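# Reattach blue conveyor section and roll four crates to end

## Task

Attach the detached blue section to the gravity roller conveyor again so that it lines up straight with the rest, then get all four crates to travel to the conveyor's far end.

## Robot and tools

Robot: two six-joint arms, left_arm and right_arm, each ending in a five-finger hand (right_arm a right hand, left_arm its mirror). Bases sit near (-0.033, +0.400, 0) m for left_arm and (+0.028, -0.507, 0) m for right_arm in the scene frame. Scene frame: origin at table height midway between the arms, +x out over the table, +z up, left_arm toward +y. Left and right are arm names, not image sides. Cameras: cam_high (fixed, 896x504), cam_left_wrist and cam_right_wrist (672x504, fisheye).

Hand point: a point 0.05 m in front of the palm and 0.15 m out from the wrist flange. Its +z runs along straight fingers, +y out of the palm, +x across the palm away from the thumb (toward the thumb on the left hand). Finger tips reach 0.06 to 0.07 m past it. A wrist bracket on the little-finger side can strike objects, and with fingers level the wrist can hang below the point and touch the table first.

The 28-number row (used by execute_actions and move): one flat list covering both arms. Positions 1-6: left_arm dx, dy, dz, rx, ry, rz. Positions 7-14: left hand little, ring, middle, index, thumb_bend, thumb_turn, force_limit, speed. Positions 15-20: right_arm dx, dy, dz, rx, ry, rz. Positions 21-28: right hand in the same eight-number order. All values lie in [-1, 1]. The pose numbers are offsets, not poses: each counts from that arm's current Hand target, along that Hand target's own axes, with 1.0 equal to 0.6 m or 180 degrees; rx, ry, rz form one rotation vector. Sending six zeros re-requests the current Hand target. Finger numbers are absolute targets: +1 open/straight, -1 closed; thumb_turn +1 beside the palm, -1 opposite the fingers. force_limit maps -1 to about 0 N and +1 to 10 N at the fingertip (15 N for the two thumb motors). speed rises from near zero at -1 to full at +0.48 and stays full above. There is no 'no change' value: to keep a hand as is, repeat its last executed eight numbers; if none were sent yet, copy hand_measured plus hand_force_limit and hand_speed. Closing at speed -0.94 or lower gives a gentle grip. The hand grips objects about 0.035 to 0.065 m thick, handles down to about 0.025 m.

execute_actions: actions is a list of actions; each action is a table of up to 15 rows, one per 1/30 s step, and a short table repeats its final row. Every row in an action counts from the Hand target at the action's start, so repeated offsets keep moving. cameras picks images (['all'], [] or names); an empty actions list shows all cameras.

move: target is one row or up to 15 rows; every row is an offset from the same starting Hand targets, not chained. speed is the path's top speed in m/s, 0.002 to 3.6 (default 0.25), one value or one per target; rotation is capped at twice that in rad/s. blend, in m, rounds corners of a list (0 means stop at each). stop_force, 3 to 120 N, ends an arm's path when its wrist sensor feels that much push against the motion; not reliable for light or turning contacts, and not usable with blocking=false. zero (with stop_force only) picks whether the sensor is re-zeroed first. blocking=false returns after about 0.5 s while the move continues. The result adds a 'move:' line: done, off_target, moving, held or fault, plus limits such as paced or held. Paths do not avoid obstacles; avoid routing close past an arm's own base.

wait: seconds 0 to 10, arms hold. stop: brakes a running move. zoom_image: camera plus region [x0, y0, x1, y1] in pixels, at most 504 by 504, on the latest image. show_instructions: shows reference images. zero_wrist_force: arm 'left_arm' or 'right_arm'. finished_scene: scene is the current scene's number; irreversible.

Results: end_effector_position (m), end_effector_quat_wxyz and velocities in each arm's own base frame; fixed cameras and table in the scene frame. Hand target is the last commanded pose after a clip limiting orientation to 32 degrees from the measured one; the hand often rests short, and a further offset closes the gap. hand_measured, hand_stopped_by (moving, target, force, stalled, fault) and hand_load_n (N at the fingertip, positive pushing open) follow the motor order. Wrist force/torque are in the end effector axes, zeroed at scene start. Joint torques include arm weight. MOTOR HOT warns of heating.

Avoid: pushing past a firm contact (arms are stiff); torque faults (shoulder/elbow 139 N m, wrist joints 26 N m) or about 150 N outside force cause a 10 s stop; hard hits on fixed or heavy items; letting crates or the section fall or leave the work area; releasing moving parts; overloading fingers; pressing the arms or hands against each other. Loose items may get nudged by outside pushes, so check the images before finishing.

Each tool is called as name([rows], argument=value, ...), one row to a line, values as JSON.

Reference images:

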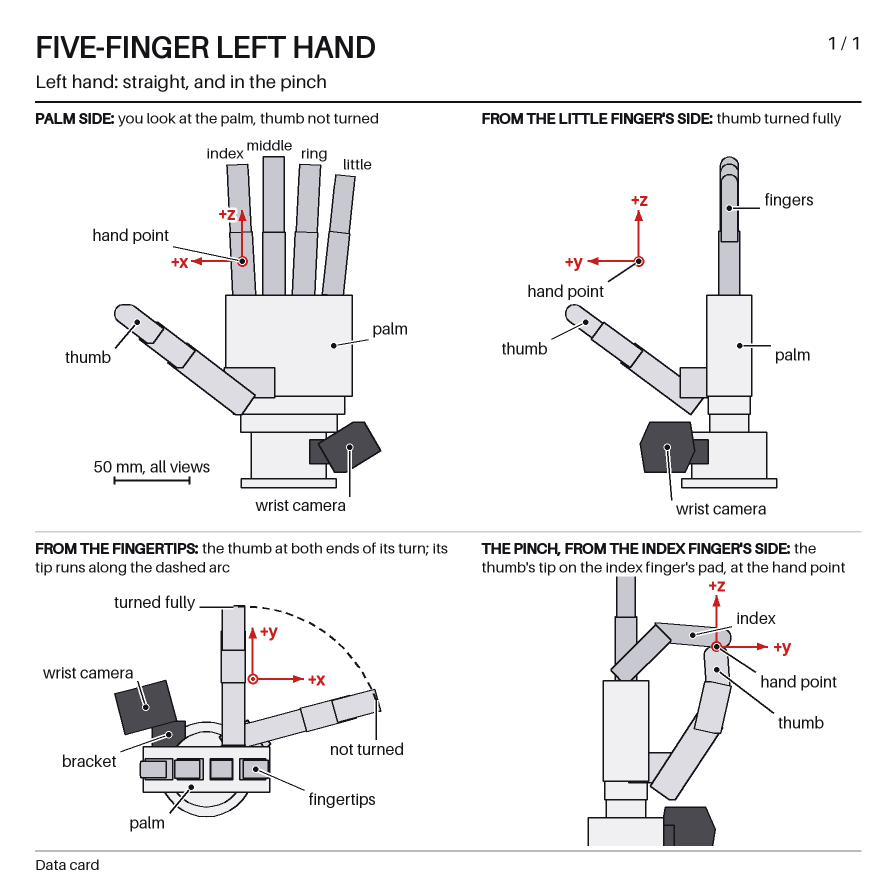

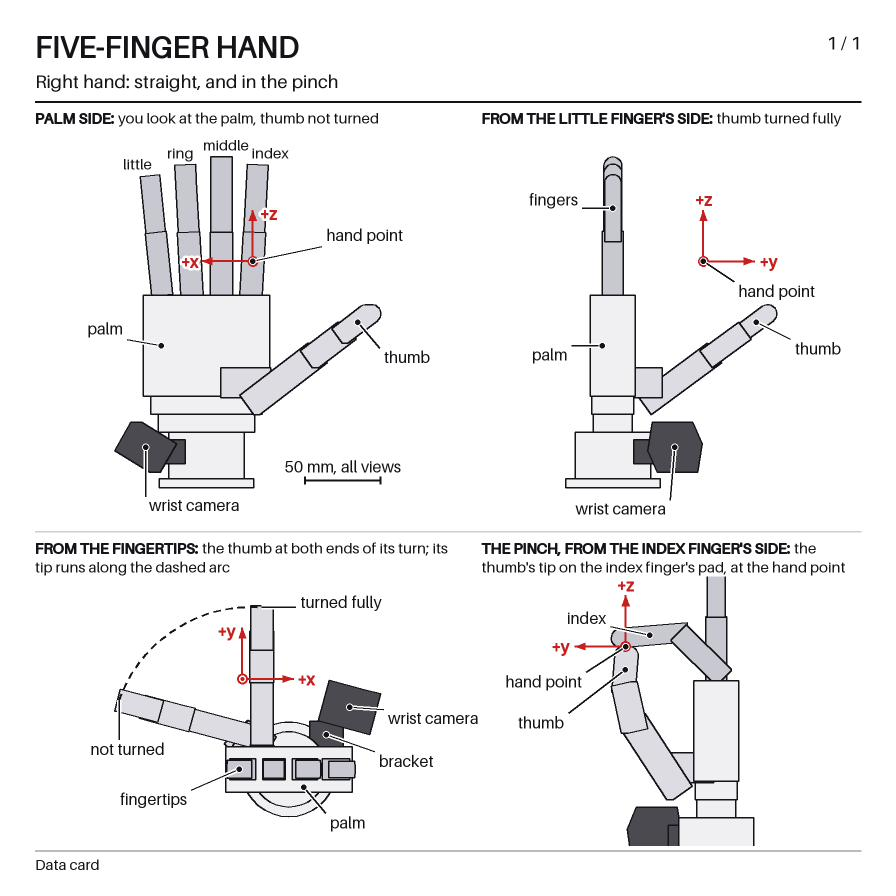

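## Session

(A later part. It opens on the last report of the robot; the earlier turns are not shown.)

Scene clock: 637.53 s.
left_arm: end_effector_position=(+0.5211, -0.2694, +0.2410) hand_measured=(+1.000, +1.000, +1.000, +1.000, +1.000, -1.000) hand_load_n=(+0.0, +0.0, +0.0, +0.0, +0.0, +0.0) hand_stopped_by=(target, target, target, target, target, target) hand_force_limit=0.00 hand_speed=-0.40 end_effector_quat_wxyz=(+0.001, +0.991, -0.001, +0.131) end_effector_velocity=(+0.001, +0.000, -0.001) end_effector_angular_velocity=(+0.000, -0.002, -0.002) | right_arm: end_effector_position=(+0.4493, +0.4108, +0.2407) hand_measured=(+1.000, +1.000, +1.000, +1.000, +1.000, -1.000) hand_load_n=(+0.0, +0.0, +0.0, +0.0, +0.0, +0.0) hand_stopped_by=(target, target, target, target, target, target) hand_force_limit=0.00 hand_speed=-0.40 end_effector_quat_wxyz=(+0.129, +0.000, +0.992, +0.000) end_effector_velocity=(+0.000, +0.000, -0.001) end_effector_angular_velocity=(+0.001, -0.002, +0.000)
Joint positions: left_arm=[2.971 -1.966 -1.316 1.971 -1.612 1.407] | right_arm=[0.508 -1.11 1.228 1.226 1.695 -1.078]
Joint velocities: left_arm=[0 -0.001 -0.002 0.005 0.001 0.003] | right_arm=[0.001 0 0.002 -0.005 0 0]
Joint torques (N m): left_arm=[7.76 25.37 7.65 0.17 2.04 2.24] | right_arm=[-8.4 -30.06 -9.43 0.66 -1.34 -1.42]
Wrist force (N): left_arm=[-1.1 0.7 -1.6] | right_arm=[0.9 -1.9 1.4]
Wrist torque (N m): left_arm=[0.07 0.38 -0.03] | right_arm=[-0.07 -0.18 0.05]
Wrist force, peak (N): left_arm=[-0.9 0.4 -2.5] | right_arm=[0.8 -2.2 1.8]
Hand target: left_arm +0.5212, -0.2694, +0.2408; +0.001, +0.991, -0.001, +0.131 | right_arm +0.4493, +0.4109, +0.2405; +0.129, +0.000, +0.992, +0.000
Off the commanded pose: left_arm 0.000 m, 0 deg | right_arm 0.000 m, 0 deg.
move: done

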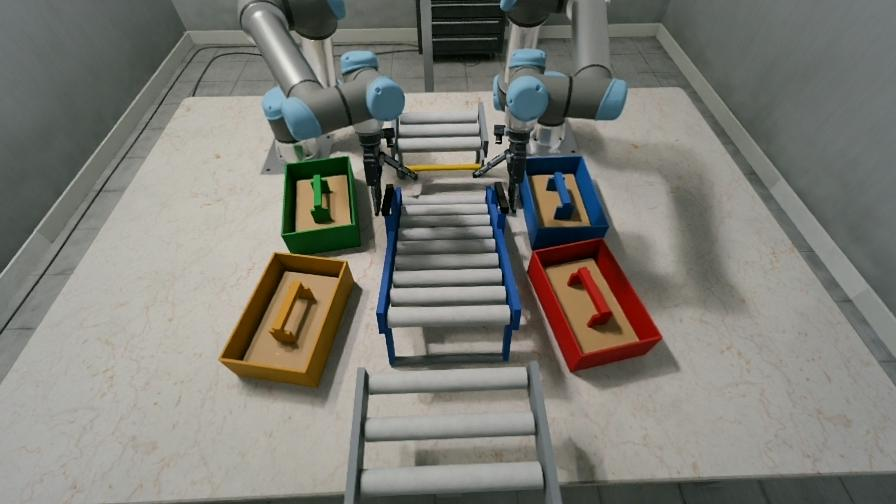

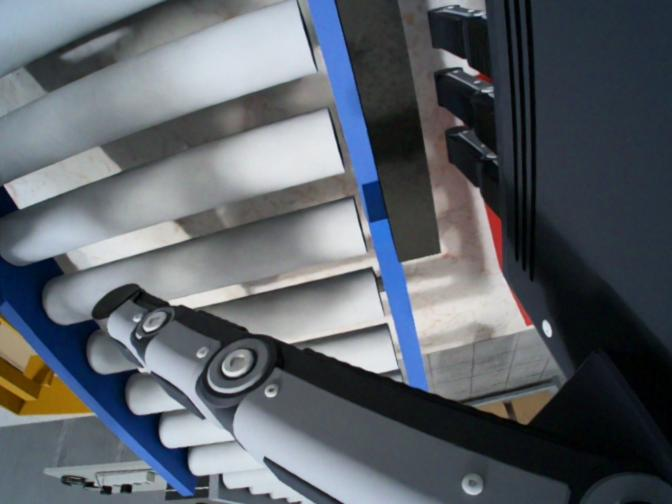

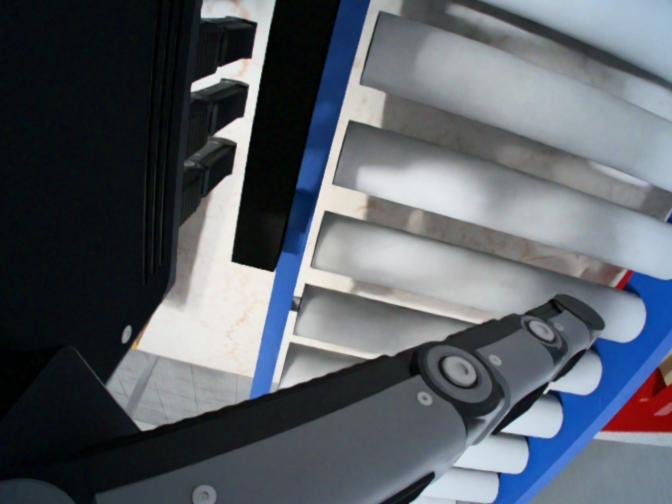

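move(target=[0,0,0.075,0,0,0,1,1,1,1,1,-1,0,-0.4,0,0,0.075,0,0,0,1,1,1,1,1,-1,0,-0.4], speed=0.06, stop_force=8, cameras=["all"])

zoom_image(camera="cam_high", region=[350, 100, 550, 260])

Scene clock: 693.43 s.
left_arm: end_effector_position=(+0.5329, -0.2696, +0.1974) hand_measured=(+1.000, +1.000, +1.000, +1.000, +1.000, -1.000) hand_load_n=(+0.0, +0.0, +0.0, +0.0, +0.0, +0.0) hand_stopped_by=(target, target, target, target, target, target) hand_force_limit=0.00 hand_speed=-0.40 end_effector_quat_wxyz=(+0.001, +0.991, -0.001, +0.131) | right_arm: end_effector_position=(+0.4608, +0.4109, +0.1970) hand_measured=(+1.000, +1.000, +1.000, +1.000, +1.000, -1.000) hand_load_n=(+0.0, +0.0, +0.0, +0.0, +0.0, +0.0) hand_stopped_by=(target, target, target, target, target, target) hand_force_limit=0.00 hand_speed=-0.40 end_effector_quat_wxyz=(+0.129, +0.000, +0.992, +0.000)
Joint positions: left_arm=[2.975 -2.012 -1.362 2.063 -1.611 1.411] | right_arm=[0.497 -1.072 1.282 1.132 1.693 -1.089]
Joint torques (N m): left_arm=[7.65 27.17 6.81 0.34 2.18 2.2] | right_arm=[-9.1 -30.69 -8.45 0.46 -1.54 -1.49]
Wrist force (N): left_arm=[-1.2 0.4 -1.8] | right_arm=[0.8 -1.7 1.6]
Wrist torque (N m): left_arm=[0.04 0.39 -0.04] | right_arm=[-0.06 -0.17 0.04]
Wrist force, peak (N): left_arm=[-1.0 0.9 -2.2] | right_arm=[0.8 -2.1 1.6]
Hand target: left_arm +0.5329, -0.2696, +0.1974; +0.001, +0.991, -0.001, +0.131 | right_arm +0.4608, +0.4109, +0.1970; +0.129, +0.000, +0.992, +0.000
Off the commanded pose: left_arm 0.000 m, 0 deg | right_arm 0.000 m, 0 deg.
move: done

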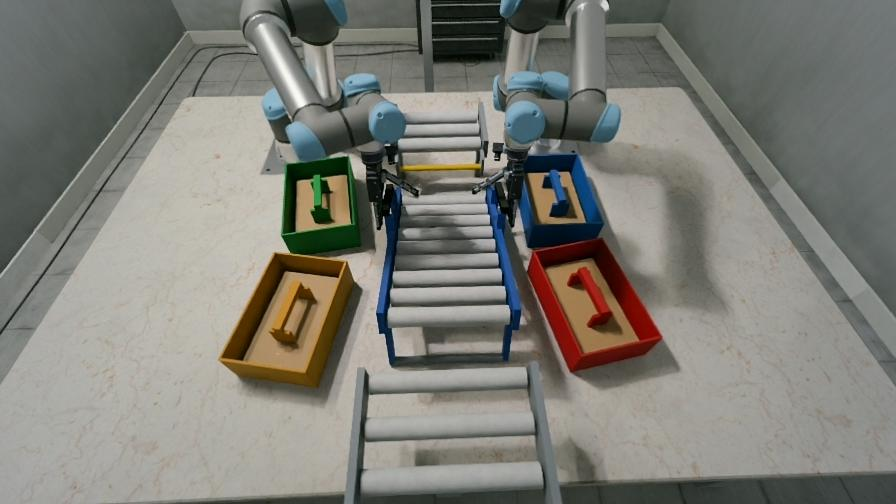

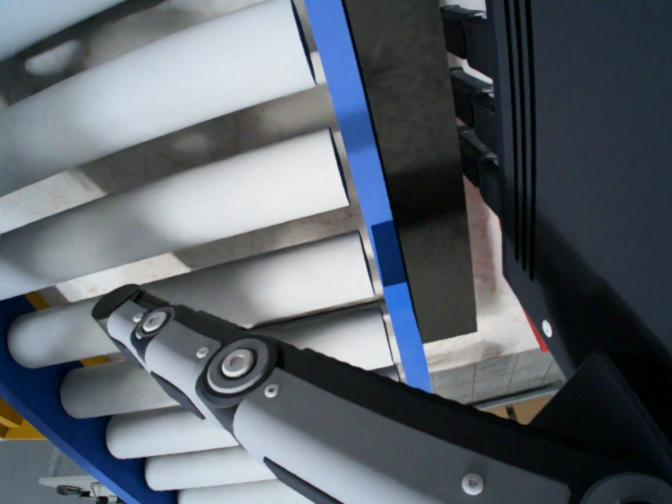

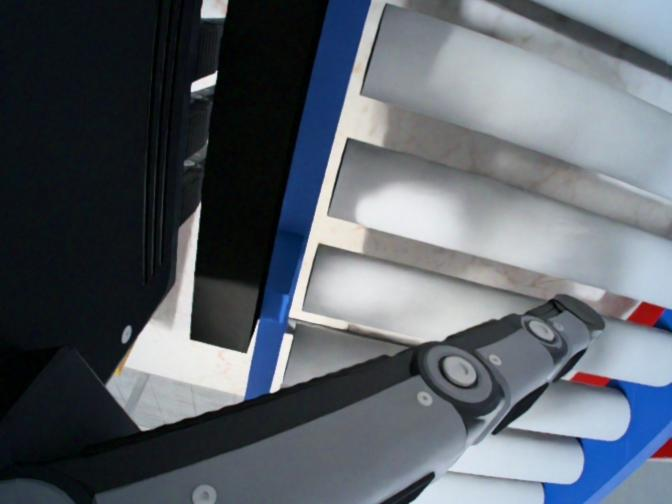

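Scaled by 2.520 from the camera's 896x504 image, which has a finer 1280x720 frame.

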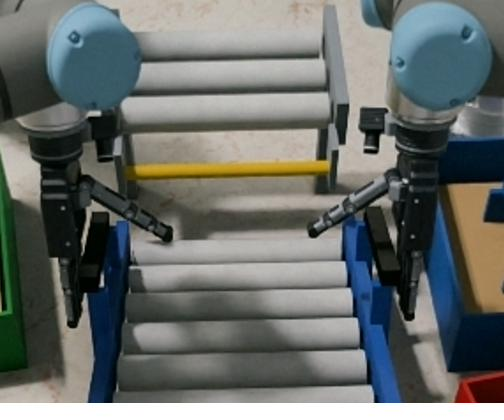

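move(target=[0,-0.0833,0,0,0,0,1,1,1,1,1,-1,0,-0.4,0,-0.0833,0,0,0,0,1,1,1,1,1,-1,0,-0.4], speed=0.1)

move(target=[0,0,0,0,0,0,1,0,0,0,1,1,0,-0.4,0,0,0,0,0,0,1,0,0,0,1,1,0,-0.4], cameras=["all"])

zoom_image(camera="cam_high", region=[350, 120, 550, 260])

Scene clock: 767.37 s.
left_arm: end_effector_position=(+0.5330, -0.2198, +0.1972) hand_measured=(+1.000, +1.000, +1.000, +1.000, +1.000, -1.000) hand_load_n=(+0.0, +0.0, +0.0, +0.0, +0.0, +0.0) hand_stopped_by=(target, target, target, target, target, target) hand_force_limit=0.00 hand_speed=-0.40 end_effector_quat_wxyz=(+0.001, +0.991, -0.001, +0.131) | right_arm: end_effector_position=(+0.4609, +0.3611, +0.1970) hand_measured=(+1.000, +1.000, +1.000, +1.000, +1.000, -1.000) hand_load_n=(-0.5, +0.0, +0.0, +0.0, +0.0, +0.0) hand_stopped_by=(target, target, target, target, target, target) hand_force_limit=0.00 hand_speed=-0.40 end_effector_quat_wxyz=(+0.129, +0.000, +0.992, +0.000)
Joint positions: left_arm=[3.084 -1.965 -1.43 2.087 -1.583 1.516] | right_arm=[0.402 -1.153 1.402 1.084 1.671 -1.182]
Joint torques (N m): left_arm=[7.77 38.59 5.89 0.37 2 2.22] | right_arm=[-7.81 -38.3 -8.72 0.51 -1.48 -1.52]
Wrist force (N): left_arm=[-1.1 0.3 -1.6] | right_arm=[0.8 -1.6 1.3]
Wrist torque (N m): left_arm=[0.03 0.31 -0.03] | right_arm=[-0.03 -0.16 0.06]
Wrist force, peak (N): left_arm=[-1.6 0.4 -1.9] | right_arm=[0.9 -2.1 1.6]
Hand target: left_arm +0.5330, -0.2196, +0.1972; +0.001, +0.991, -0.001, +0.131 | right_arm +0.4609, +0.3609, +0.1970; +0.129, +0.000, +0.992, +0.000
Off the commanded pose: left_arm 0.000 m, 0 deg | right_arm 0.000 m, 0 deg.
move: done

Scene clock: 769.37 s.
left_arm: end_effector_position=(+0.5330, -0.2196, +0.1972) hand_measured=(+1.000, +0.000, +0.000, +0.000, +1.000, +1.000) hand_load_n=(+0.0, +0.5, +0.0, +0.5, +0.0, +0.0) hand_stopped_by=(target, target, target, target, target, target) hand_force_limit=0.00 hand_speed=-0.40 end_effector_quat_wxyz=(+0.001, +0.991, -0.001, +0.131) | right_arm: end_effector_position=(+0.4609, +0.3609, +0.1970) hand_measured=(+1.000, +0.000, +0.000, +0.000, +1.000, +1.000) hand_load_n=(+0.0, +0.5, +0.0, +0.0, +0.0, +0.0) hand_stopped_by=(target, target, target, target, target, target) hand_force_limit=0.00 hand_speed=-0.40 end_effector_quat_wxyz=(+0.129, +0.000, +0.992, +0.000)
Joint positions: left_arm=[3.084 -1.965 -1.43 2.087 -1.583 1.517] | right_arm=[0.401 -1.154 1.402 1.084 1.671 -1.182]
Joint torques (N m): left_arm=[7.15 38.26 11.98 -1.04 1.6 2.13] | right_arm=[-7.53 -38.88 -12.33 1.03 -1.17 -1.56]
Wrist force (N): left_arm=[-0.9 0.7 -1.7] | right_arm=[0.8 -1.6 1.2]
Wrist torque (N m): left_arm=[0.11 0.26 -0.03] | right_arm=[-0.03 -0.15 0.05]
Wrist force, peak (N): left_arm=[-1.2 0.4 -1.8] | right_arm=[1.0 -1.9 1.4]
Hand target: left_arm +0.5330, -0.2196, +0.1972; +0.001, +0.991, -0.001, +0.131 | right_arm +0.4609, +0.3609, +0.1970; +0.129, +0.000, +0.992, +0.000
Off the commanded pose: left_arm 0.000 m, 0 deg | right_arm 0.000 m, 0 deg.
move: done

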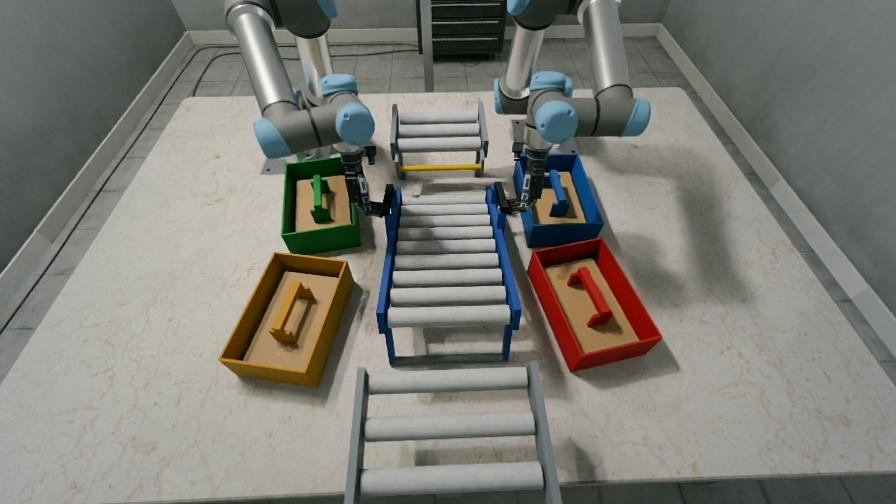

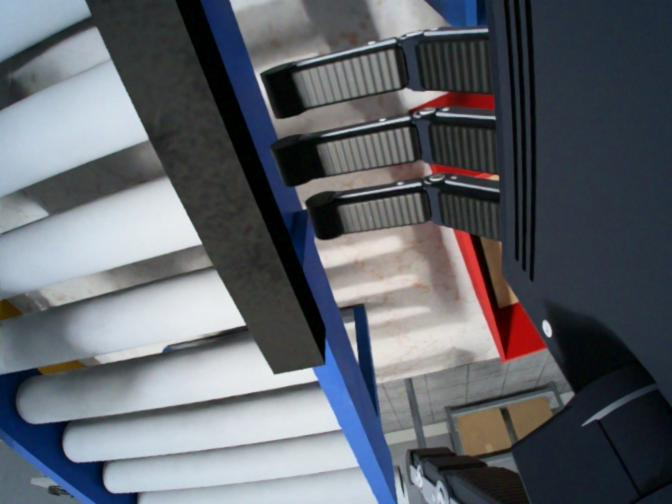

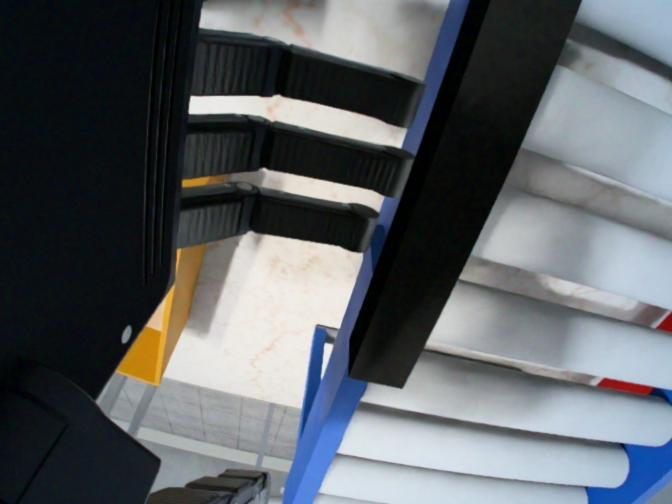

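Scaled by 2.520 from the camera's 896x504 image, which has a finer 1280x720 frame.

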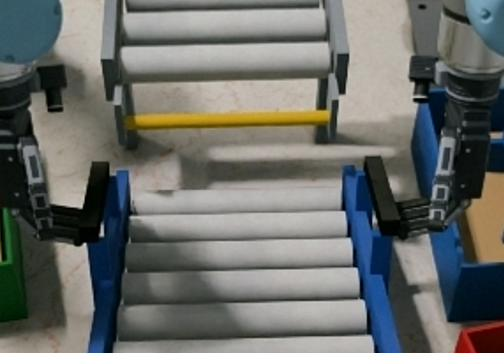

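zoom_image(camera="cam_left_wrist", region=[200, 20, 440, 400])

zoom_image(camera="cam_right_wrist", region=[260, 20, 560, 400])

Scaled by 1.326 from the camera's 672x504 image, which has a finer 960x720 frame.

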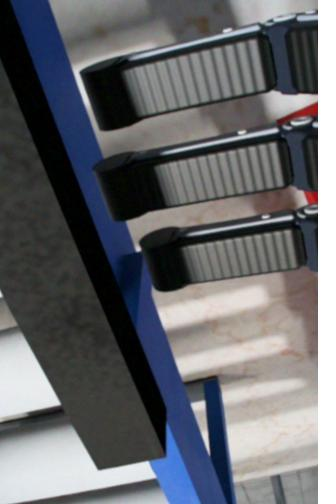

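Scaled by 1.326 from the camera's 672x504 image, which has a finer 960x720 frame.

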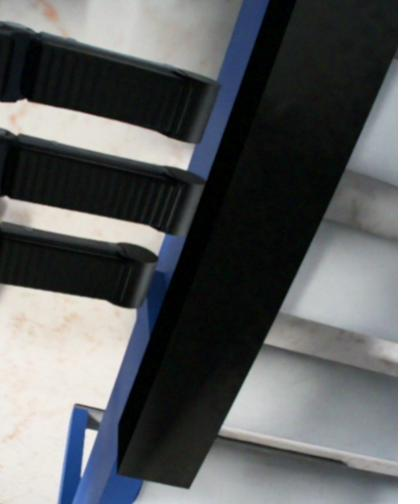

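move(target=[-0.031,0,0.0067,0,0,0,1,0,0,0,1,1,0,-0.4,0.02,0,0.0067,0,0,0,1,0,0,0,1,1,0,-0.4], speed=0.1)

move(target=[0,0.075,0,0,0,0,1,0,0,0,1,1,0,-0.4,0,0.075,0,0,0,0,1,0,0,0,1,1,0,-0.4], speed=0.05, stop_force=8, cameras=["all"])

zoom_image(camera="cam_high", region=[350, 120, 550, 260])

Scene clock: 861.47 s.
left_arm: end_effector_position=(+0.5162, -0.2196, +0.1886) hand_measured=(+1.000, +0.000, +0.000, +0.000, +1.000, +1.000) hand_load_n=(+0.0, +0.0, +0.0, +0.0, +0.0, +0.0) hand_stopped_by=(target, target, target, target, target, target) hand_force_limit=0.00 hand_speed=-0.40 end_effector_quat_wxyz=(+0.001, +0.991, -0.001, +0.131) | right_arm: end_effector_position=(+0.4504, +0.3609, +0.1901) hand_measured=(+1.000, +0.000, +0.000, +0.000, +1.000, +1.000) hand_load_n=(+0.0, +0.0, +0.0, +0.0, -0.5, +0.0) hand_stopped_by=(target, target, target, target, target, target) hand_force_limit=0.00 hand_speed=-0.40 end_effector_quat_wxyz=(+0.129, +0.000, +0.992, +0.000)
Joint positions: left_arm=[3.082 -1.933 -1.498 2.123 -1.584 1.514] | right_arm=[0.41 -1.169 1.442 1.059 1.673 -1.173]
Joint torques (N m): left_arm=[-4.71 35.5 7.59 0.28 -1.76 -2.34] | right_arm=[7.07 -38.09 -9.33 0.6 1.98 1.69]
Wrist force (N): left_arm=[-0.8 0.8 -1.8] | right_arm=[0.7 -1.6 1.6]
Wrist torque (N m): left_arm=[0.11 0.23 0.19] | right_arm=[-0.04 -0.16 -0.15]
Wrist force, peak (N): left_arm=[-1.1 0.6 -1.9] | right_arm=[0.9 -1.8 1.7]
Hand target: left_arm +0.5161, -0.2196, +0.1885; +0.001, +0.991, -0.001, +0.131 | right_arm +0.4503, +0.3609, +0.1901; +0.129, +0.000, +0.992, +0.000
Off the commanded pose: left_arm 0.000 m, 0 deg | right_arm 0.000 m, 0 deg.
move: done

Scene clock: 863.80 s.
left_arm: end_effector_position=(+0.5160, -0.2646, +0.1886) hand_measured=(+1.000, +0.000, +0.000, +0.000, +1.000, +1.000) hand_load_n=(+0.5, +0.0, +0.0, +0.0, +0.0, +0.0) hand_stopped_by=(target, target, target, target, target, target) hand_force_limit=0.00 hand_speed=-0.40 end_effector_quat_wxyz=(+0.001, +0.991, -0.001, +0.131) | right_arm: end_effector_position=(+0.4503, +0.4055, +0.1900) hand_measured=(+1.000, +0.000, +0.000, +0.000, +1.000, +1.000) hand_load_n=(+0.0, +3.0, +0.0, +0.5, +0.0, +0.0) hand_stopped_by=(target, target, target, target, target, target) hand_force_limit=0.00 hand_speed=-0.40 end_effector_quat_wxyz=(+0.129, +0.000, +0.992, +0.000)
Joint positions: left_arm=[2.98 -1.975 -1.439 2.103 -1.61 1.416] | right_arm=[0.497 -1.096 1.337 1.101 1.693 -1.088]
Joint torques (N m): left_arm=[-4.84 25.88 33.75 -4.07 -2.27 -2.25] | right_arm=[-4.74 -43.06 -9.92 0.01 -2.99 -1.15]
Wrist force (N): left_arm=[-1.1 0.4 -1.7] | right_arm=[0.1 -9.9 4.3]
Wrist torque (N m): left_arm=[0.03 0.35 0.18] | right_arm=[-0.28 -0.28 -0.54]
Wrist force, peak (N): left_arm=[-1.0 0.5 -2.1] | right_arm=[0.7 -11.0 4.4]
Hand target: left_arm +0.5160, -0.2646, +0.1886; +0.001, +0.991, -0.001, +0.131 | right_arm +0.4503, +0.4055, +0.1900; +0.129, +0.000, +0.992, +0.000
Off the commanded pose: left_arm 0.000 m, 0 deg | right_arm 0.000 m, 0 deg.
move: contact (right_arm)

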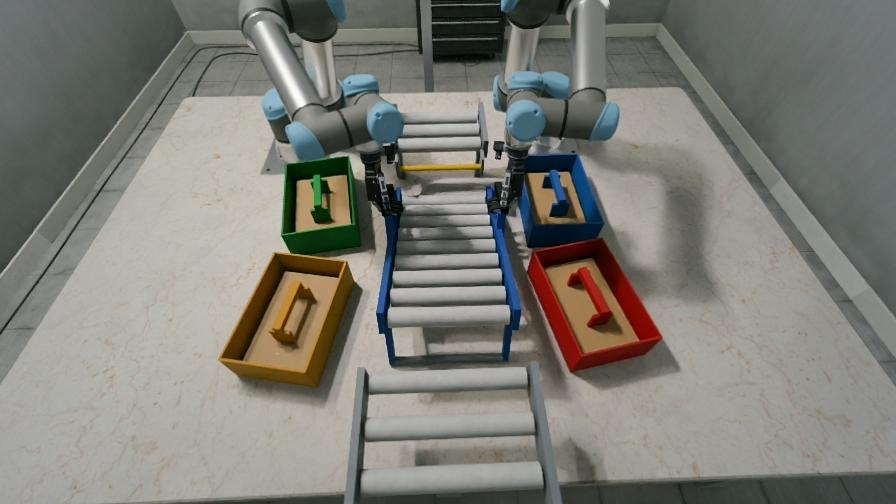

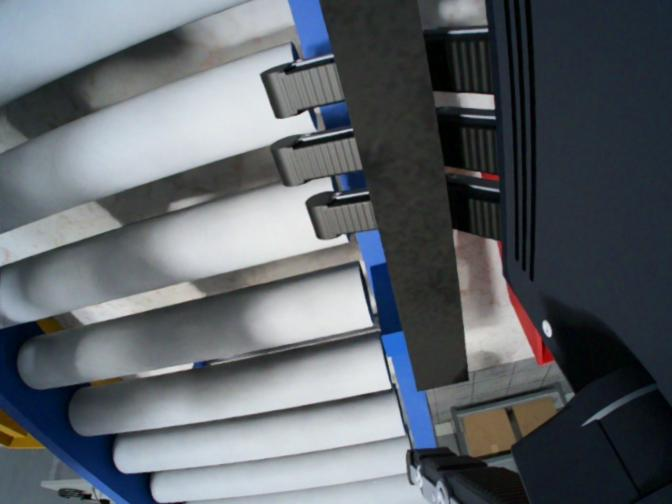

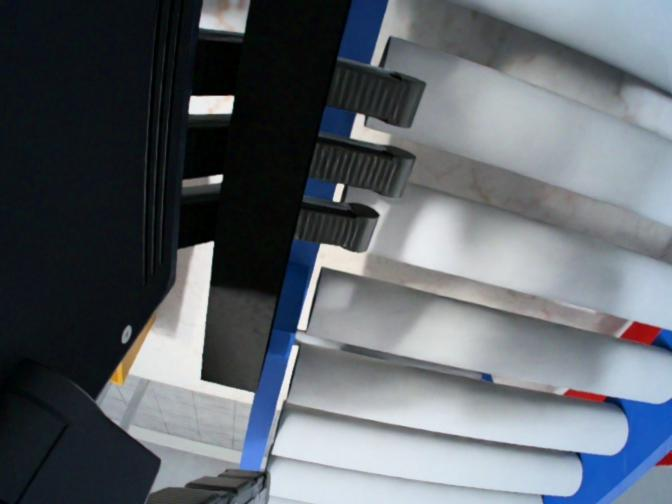

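Scaled by 2.520 from the camera's 896x504 image, which has a finer 1280x720 frame.

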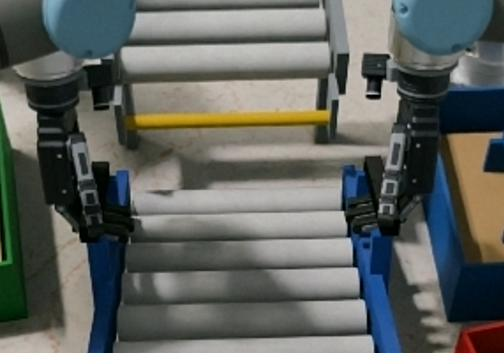

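move(target=[0,0,0,0,0,0,1,0,0,0,1,-1,0,-0.4,0,-0.004,0,0,0,0,1,0,0,0,1,-1,0,-0.4], speed=0.05)

move(target=[0,0,0,0,0,0,1,-0.7,-0.7,-0.7,0,-1,-0.2,-0.8,0,0,0,0,0,0,1,-0.7,-0.7,-0.7,0,-1,-0.2,-0.8], cameras=["all"])

Scene clock: 883.40 s.
left_arm: end_effector_position=(+0.5160, -0.2646, +0.1886) hand_measured=(+1.000, +0.000, +0.000, +0.000, +1.000, -1.000) hand_load_n=(+0.0, +0.0, +0.0, +0.0, +0.0, +0.0) hand_stopped_by=(target, target, target, target, target, target) hand_force_limit=0.00 hand_speed=-0.40 end_effector_quat_wxyz=(+0.001, +0.991, -0.001, +0.131) | right_arm: end_effector_position=(+0.4503, +0.4031, +0.1900) hand_measured=(+1.000, +0.000, +0.000, +0.000, +1.000, -1.000) hand_load_n=(+0.0, +0.0, +0.0, +0.0, +0.0, -0.5) hand_stopped_by=(target, target, target, target, target, target) hand_force_limit=0.00 hand_speed=-0.40 end_effector_quat_wxyz=(+0.129, +0.000, +0.992, +0.000)
Joint positions: left_arm=[2.98 -1.975 -1.439 2.103 -1.61 1.416] | right_arm=[0.493 -1.1 1.343 1.098 1.692 -1.093]
Joint torques (N m): left_arm=[-4.55 25.86 32.29 -3.66 -1.62 -1.8] | right_arm=[-7.24 -41.74 -8.84 0.76 -1.34 -1.56]
Wrist force (N): left_arm=[-1.1 0.6 -1.4] | right_arm=[0.8 -1.8 1.4]
Wrist torque (N m): left_arm=[0.04 0.37 0.17] | right_arm=[-0.04 -0.17 0.05]
Wrist force, peak (N): left_arm=[-1.3 0.5 -1.8] | right_arm=[0.4 -10.1 4.3]
Hand target: left_arm +0.5160, -0.2646, +0.1886; +0.001, +0.991, -0.001, +0.131 | right_arm +0.4503, +0.4031, +0.1900; +0.129, +0.000, +0.992, +0.000
Off the commanded pose: left_arm 0.000 m, 0 deg | right_arm 0.000 m, 0 deg.
move: done

Scene clock: 887.17 s.
left_arm: end_effector_position=(+0.5160, -0.2646, +0.1886) hand_measured=(+1.000, -0.200, -0.238, -0.256, +0.100, -1.000) hand_load_n=(-0.5, +2.0, +4.5, +7.5, +6.0, +0.0) hand_stopped_by=(target, force, force, force, force, target) hand_force_limit=-0.20 hand_speed=-0.80 end_effector_quat_wxyz=(+0.001, +0.991, -0.001, +0.131) | right_arm: end_effector_position=(+0.4503, +0.4031, +0.1900) hand_measured=(+1.000, -0.108, -0.182, -0.220, +0.000, -1.000) hand_load_n=(+0.0, +0.0, +3.0, +5.0, +0.0, +0.0) hand_stopped_by=(target, force, force, force, target, target) hand_force_limit=-0.20 hand_speed=-0.80 end_effector_quat_wxyz=(+0.129, +0.000, +0.992, +0.000)
Joint positions: left_arm=[2.98 -1.975 -1.439 2.103 -1.61 1.416] | right_arm=[0.493 -1.1 1.343 1.098 1.692 -1.093]
Joint torques (N m): left_arm=[-4.32 50.1 31.93 -3.03 6.53 -1.01] | right_arm=[15.63 -46.21 -39.72 1 -5.18 0.66]
Wrist force (N): left_arm=[-6.6 -21.4 22.8] | right_arm=[4.2 -23.2 16.7]
Wrist torque (N m): left_arm=[-1.46 0.73 0.51] | right_arm=[-0.93 -0.31 -0.12]
Wrist force, peak (N): left_arm=[-6.7 -22.3 24.7] | right_arm=[4.2 -18.6 24.0]
Hand target: left_arm +0.5160, -0.2646, +0.1886; +0.001, +0.991, -0.001, +0.131 | right_arm +0.4503, +0.4031, +0.1900; +0.129, +0.000, +0.992, +0.000
Off the commanded pose: left_arm 0.000 m, 0 deg | right_arm 0.000 m, 0 deg.
move: done

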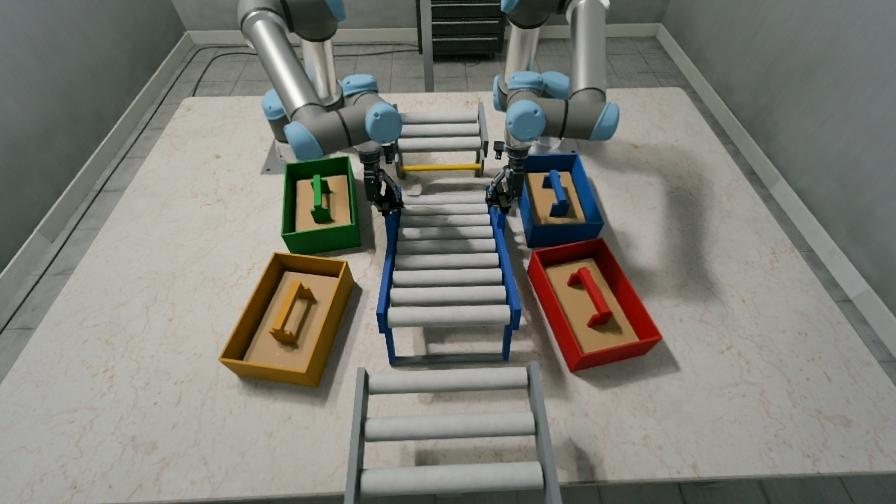

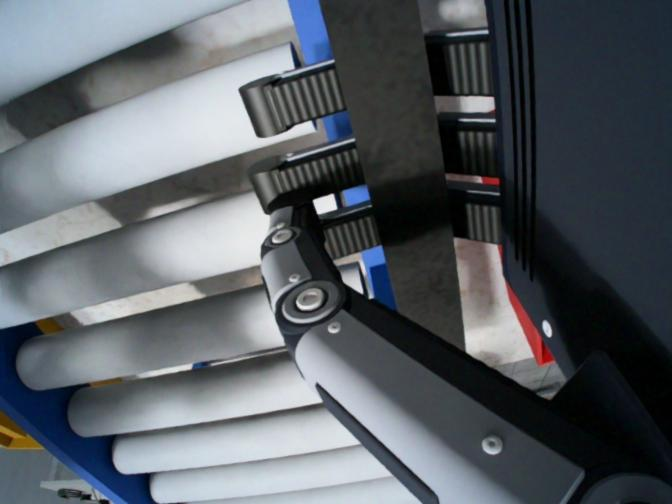

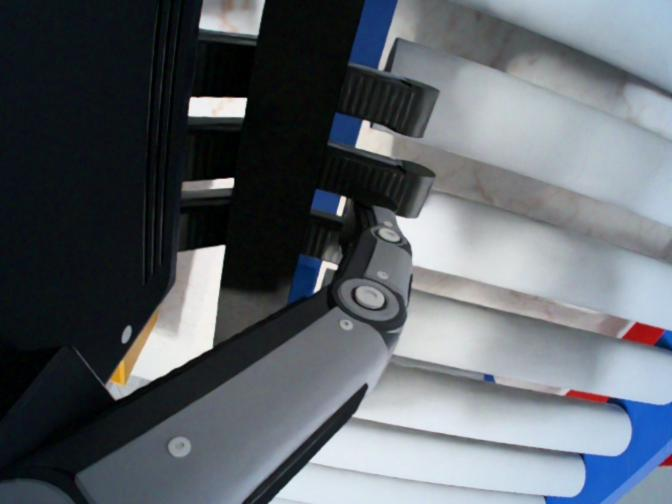

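move(target=[0.0302,0,-0.0304,0,-0.0213,0,1,-0.7,-0.7,-0.7,0,-1,-0.2,-0.8,-0.0302,0,-0.0304,0,0.0213,0,1,-0.7,-0.7,-0.7,0,-1,-0.2,-0.8], speed=0.04, cameras=["all"])

zoom_image(camera="cam_high", region=[350, 120, 550, 260])

Scene clock: 931.27 s.
left_arm: end_effector_position=(+0.5287, -0.2645, +0.2109) hand_measured=(+1.000, -0.200, -0.238, -0.256, +0.100, -1.000) hand_load_n=(+0.0, +2.0, +4.0, +7.5, +6.0, +0.0) hand_stopped_by=(target, force, force, force, force, target) hand_force_limit=-0.20 hand_speed=-0.80 end_effector_quat_wxyz=(+0.001, +0.995, -0.001, +0.098) | right_arm: end_effector_position=(+0.4631, +0.4031, +0.2123) hand_measured=(+1.000, -0.108, -0.182, -0.218, +0.000, -1.000) hand_load_n=(+0.0, +0.5, +4.0, +6.0, +0.0, +0.0) hand_stopped_by=(target, force, force, force, target, target) hand_force_limit=-0.20 hand_speed=-0.80 end_effector_quat_wxyz=(+0.096, +0.000, +0.995, +0.000)
Joint positions: left_arm=[2.99 -2.029 -1.302 1.956 -1.598 1.423] | right_arm=[0.466 -1.056 1.218 1.237 1.656 -1.113]
Joint torques (N m): left_arm=[-0.95 36.7 39.77 -4.25 6.64 2.24] | right_arm=[0.69 -43.28 -40.77 3.39 -5.15 -1.89]
Wrist force (N): left_arm=[-4.3 -21.4 14.6] | right_arm=[2.1 -19.9 26.8]
Wrist torque (N m): left_arm=[-1.19 0.69 0.34] | right_arm=[-1.24 -0.40 -0.18]
Wrist force, peak (N): left_arm=[-6.9 -21.6 23.2] | right_arm=[2.2 -19.9 27.0]
Hand target: left_arm +0.5288, -0.2645, +0.2109; +0.001, +0.995, -0.001, +0.098 | right_arm +0.4631, +0.4031, +0.2123; +0.096, +0.000, +0.995, +0.000
Off the commanded pose: left_arm 0.000 m, 0 deg | right_arm 0.000 m, 0 deg.
move: done

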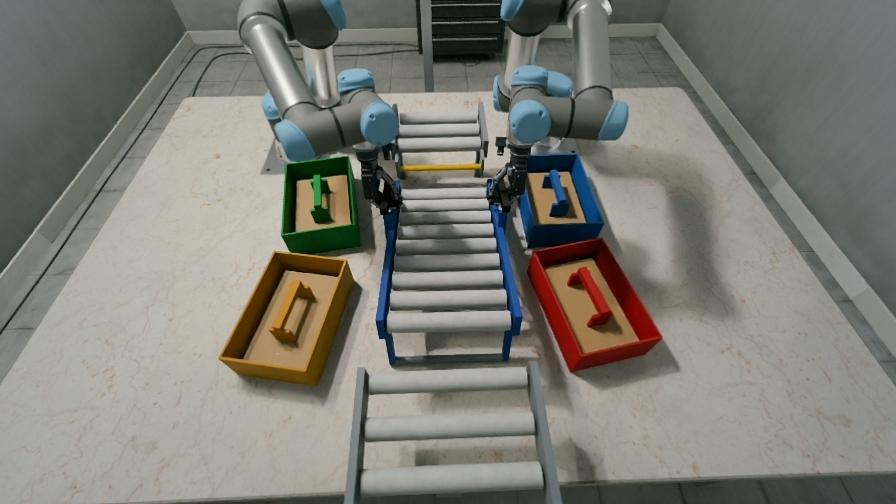

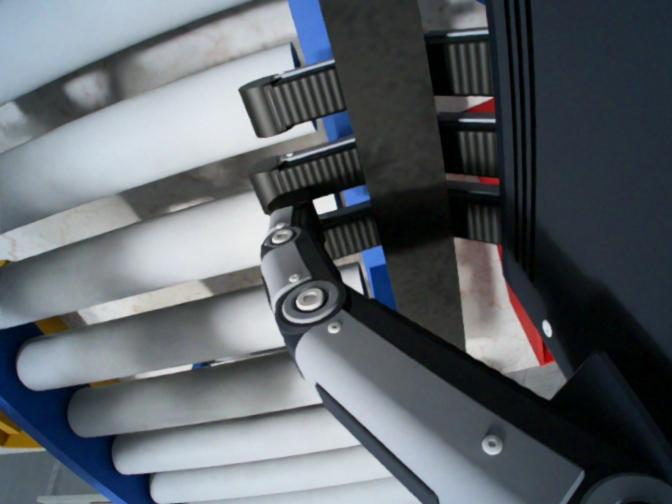

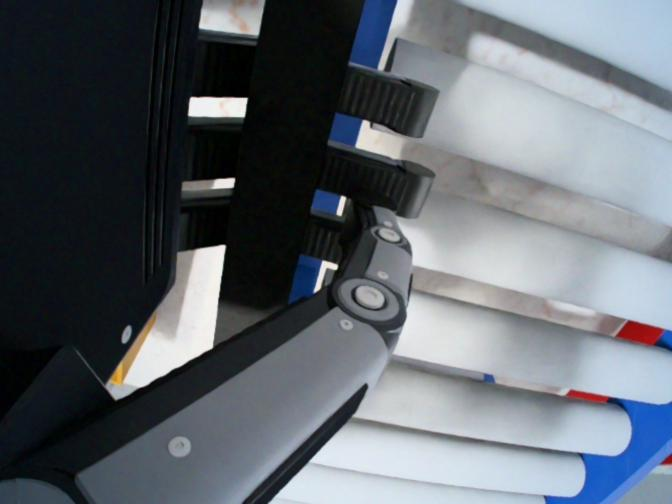

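Scaled by 2.520 from the camera's 896x504 image, which has a finer 1280x720 frame.

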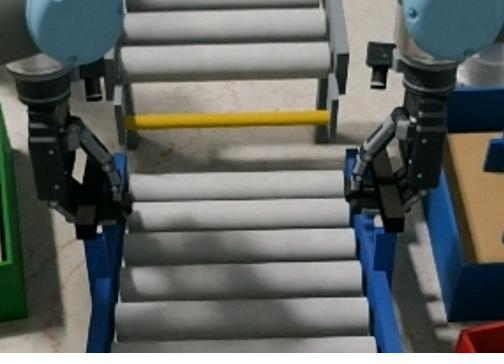

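move(target=[0.0455,0,-0.0445,0,-0.0318,0,1,-0.7,-0.7,-0.7,0,-1,-0.2,-0.8,-0.0455,0,-0.0445,0,0.0318,0,1,-0.7,-0.7,-0.7,0,-1,-0.2,-0.8], speed=0.05, cameras=["all"])

zoom_image(camera="cam_high", region=[370, 120, 530, 220])

Scene clock: 941.73 s.
left_arm: end_effector_position=(+0.5503, -0.2645, +0.2424) hand_measured=(+1.000, -0.200, -0.236, -0.256, +0.098, -1.000) hand_load_n=(+0.0, +0.0, +3.5, +6.0, +1.5, -3.0) hand_stopped_by=(target, force, force, force, force, target) hand_force_limit=-0.20 hand_speed=-0.80 end_effector_quat_wxyz=(+0.001, +0.999, -0.001, +0.048) | right_arm: end_effector_position=(+0.4848, +0.4031, +0.2437) hand_measured=(+1.000, -0.108, -0.182, -0.220, +0.000, -1.000) hand_load_n=(+0.0, +5.5, +5.0, +2.0, +0.0, +0.0) hand_stopped_by=(target, force, force, force, target, target) hand_force_limit=-0.20 hand_speed=-0.80 end_effector_quat_wxyz=(+0.046, +0.000, +0.999, +0.000)
Joint positions: left_arm=[3.003 -2.134 -1.069 1.728 -1.582 1.434] | right_arm=[0.427 -0.965 1 1.453 1.609 -1.146]
Joint torques (N m): left_arm=[-1.59 37.92 38.11 -4.47 2.18 2.8] | right_arm=[0.39 -46.53 -42.73 2.16 -5.89 -1.34]
Wrist force (N): left_arm=[-2.0 -21.7 9.9] | right_arm=[7.1 -25.1 24.9]
Wrist torque (N m): left_arm=[-1.09 0.38 0.05] | right_arm=[-1.26 -0.79 -0.43]
Wrist force, peak (N): left_arm=[-10.2 -51.2 33.5] | right_arm=[12.5 -53.3 81.4]
Hand target: left_arm +0.5503, -0.2645, +0.2425; +0.001, +0.999, -0.001, +0.048 | right_arm +0.4848, +0.4031, +0.2437; +0.046, +0.000, +0.999, +0.000
Off the commanded pose: left_arm 0.000 m, 0 deg | right_arm 0.000 m, 0 deg.
move: done

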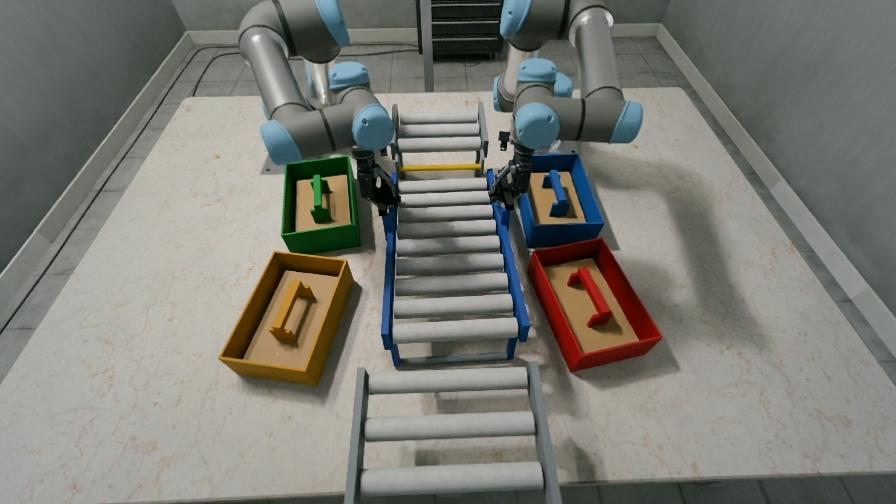

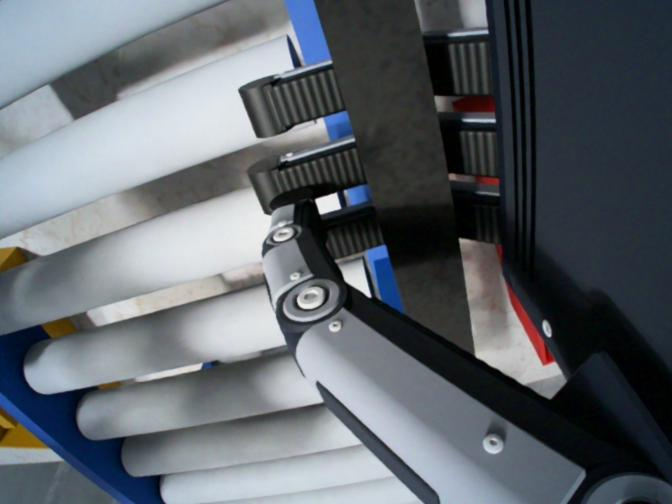

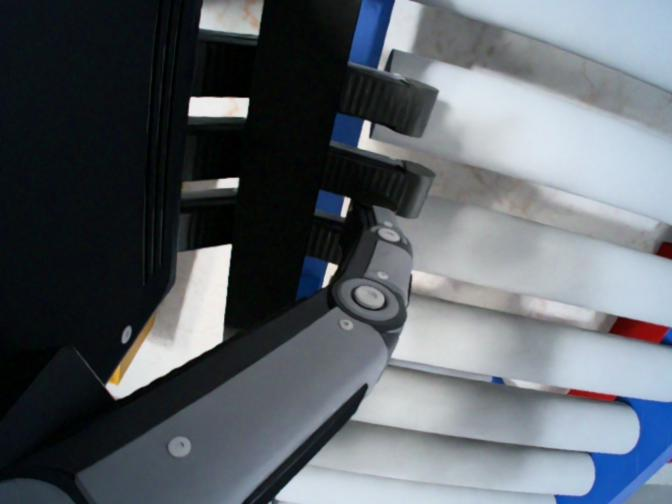

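Scaled by 3.150 from the camera's 896x504 image, which has a finer 1280x720 frame.

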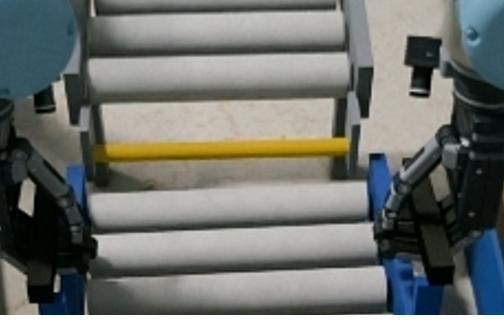

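zoom_image(camera="cam_high", region=[380, 150, 440, 200])

zoom_image(camera="cam_high", region=[450, 150, 510, 200])

Scaled by 8.400 from the camera's 896x504 image, which has a finer 1280x720 frame.

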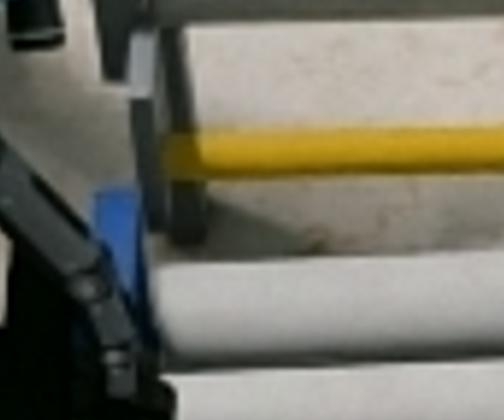

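Scaled by 8.400 from the camera's 896x504 image, which has a finer 1280x720 frame.

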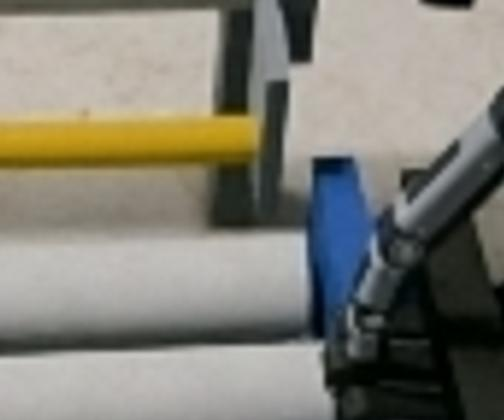

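move(target=[0.0498,0,0.0048,0,0,0,1,-0.7,-0.7,-0.7,0,-1,-0.2,-0.8,-0.0498,0,0.0048,0,0,0,1,-0.7,-0.7,-0.7,0,-1,-0.2,-0.8], speed=0.04, stop_force=30, cameras=["cam_high"])

zoom_image(camera="cam_high", region=[380, 130, 500, 230])

Scene clock: 990.73 s.
left_arm: end_effector_position=(+0.5804, -0.2646, +0.2425) hand_measured=(+1.000, -0.200, -0.236, -0.256, +0.098, -1.000) hand_load_n=(+0.0, +0.0, +4.0, +6.0, +1.0, -2.5) hand_stopped_by=(target, force, force, force, force, target) hand_force_limit=-0.20 hand_speed=-0.80 end_effector_quat_wxyz=(+0.001, +0.999, -0.001, +0.048) | right_arm: end_effector_position=(+0.5149, +0.4031, +0.2436) hand_measured=(+1.000, -0.108, -0.182, -0.220, +0.000, -1.000) hand_load_n=(+0.0, +4.0, +4.5, +1.0, +0.0, +0.0) hand_stopped_by=(target, force, force, force, target, target) hand_force_limit=-0.20 hand_speed=-0.80 end_effector_quat_wxyz=(+0.046, +0.000, +0.999, +0.000)
Joint positions: left_arm=[3.011 -2.214 -0.939 1.678 -1.581 1.442] | right_arm=[0.405 -0.894 0.882 1.498 1.607 -1.168]
Joint torques (N m): left_arm=[-1.7 42 40.72 -3.65 1.7 2.62] | right_arm=[0.1 -46.64 -40.39 2.51 -4.8 -1.5]
Wrist force (N): left_arm=[-5.8 -20.2 12.8] | right_arm=[6.1 -20.3 20.4]
Wrist torque (N m): left_arm=[-1.17 0.42 -0.10] | right_arm=[-0.96 -0.68 -0.34]
Wrist force, peak (N): left_arm=[-4.8 -20.6 13.5] | right_arm=[7.4 -24.7 25.1]
Hand target: left_arm +0.5804, -0.2646, +0.2425; +0.001, +0.999, -0.001, +0.048 | right_arm +0.5149, +0.4031, +0.2436; +0.046, +0.000, +0.999, +0.000
Off the commanded pose: left_arm 0.000 m, 0 deg | right_arm 0.000 m, 0 deg.
move: done
Images, in order (width x height): cam_high 896x504.

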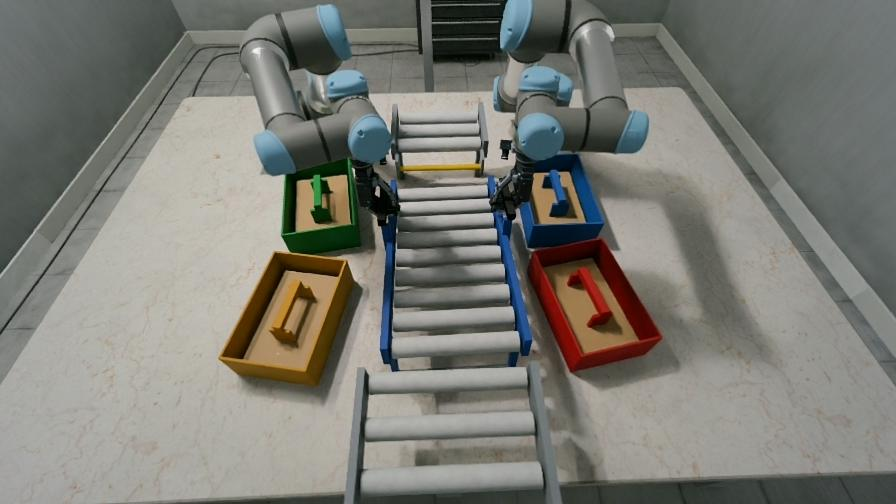

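Scaled by 4.200 from the camera's 896x504 image, which has a finer 1280x720 frame.

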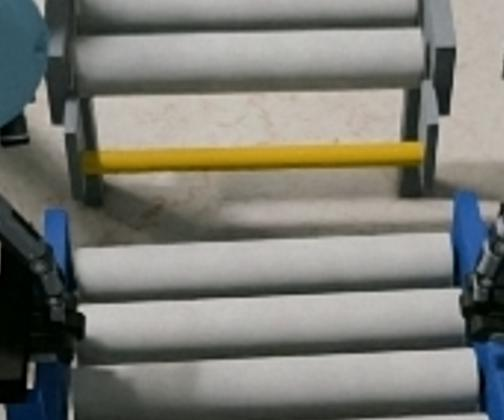

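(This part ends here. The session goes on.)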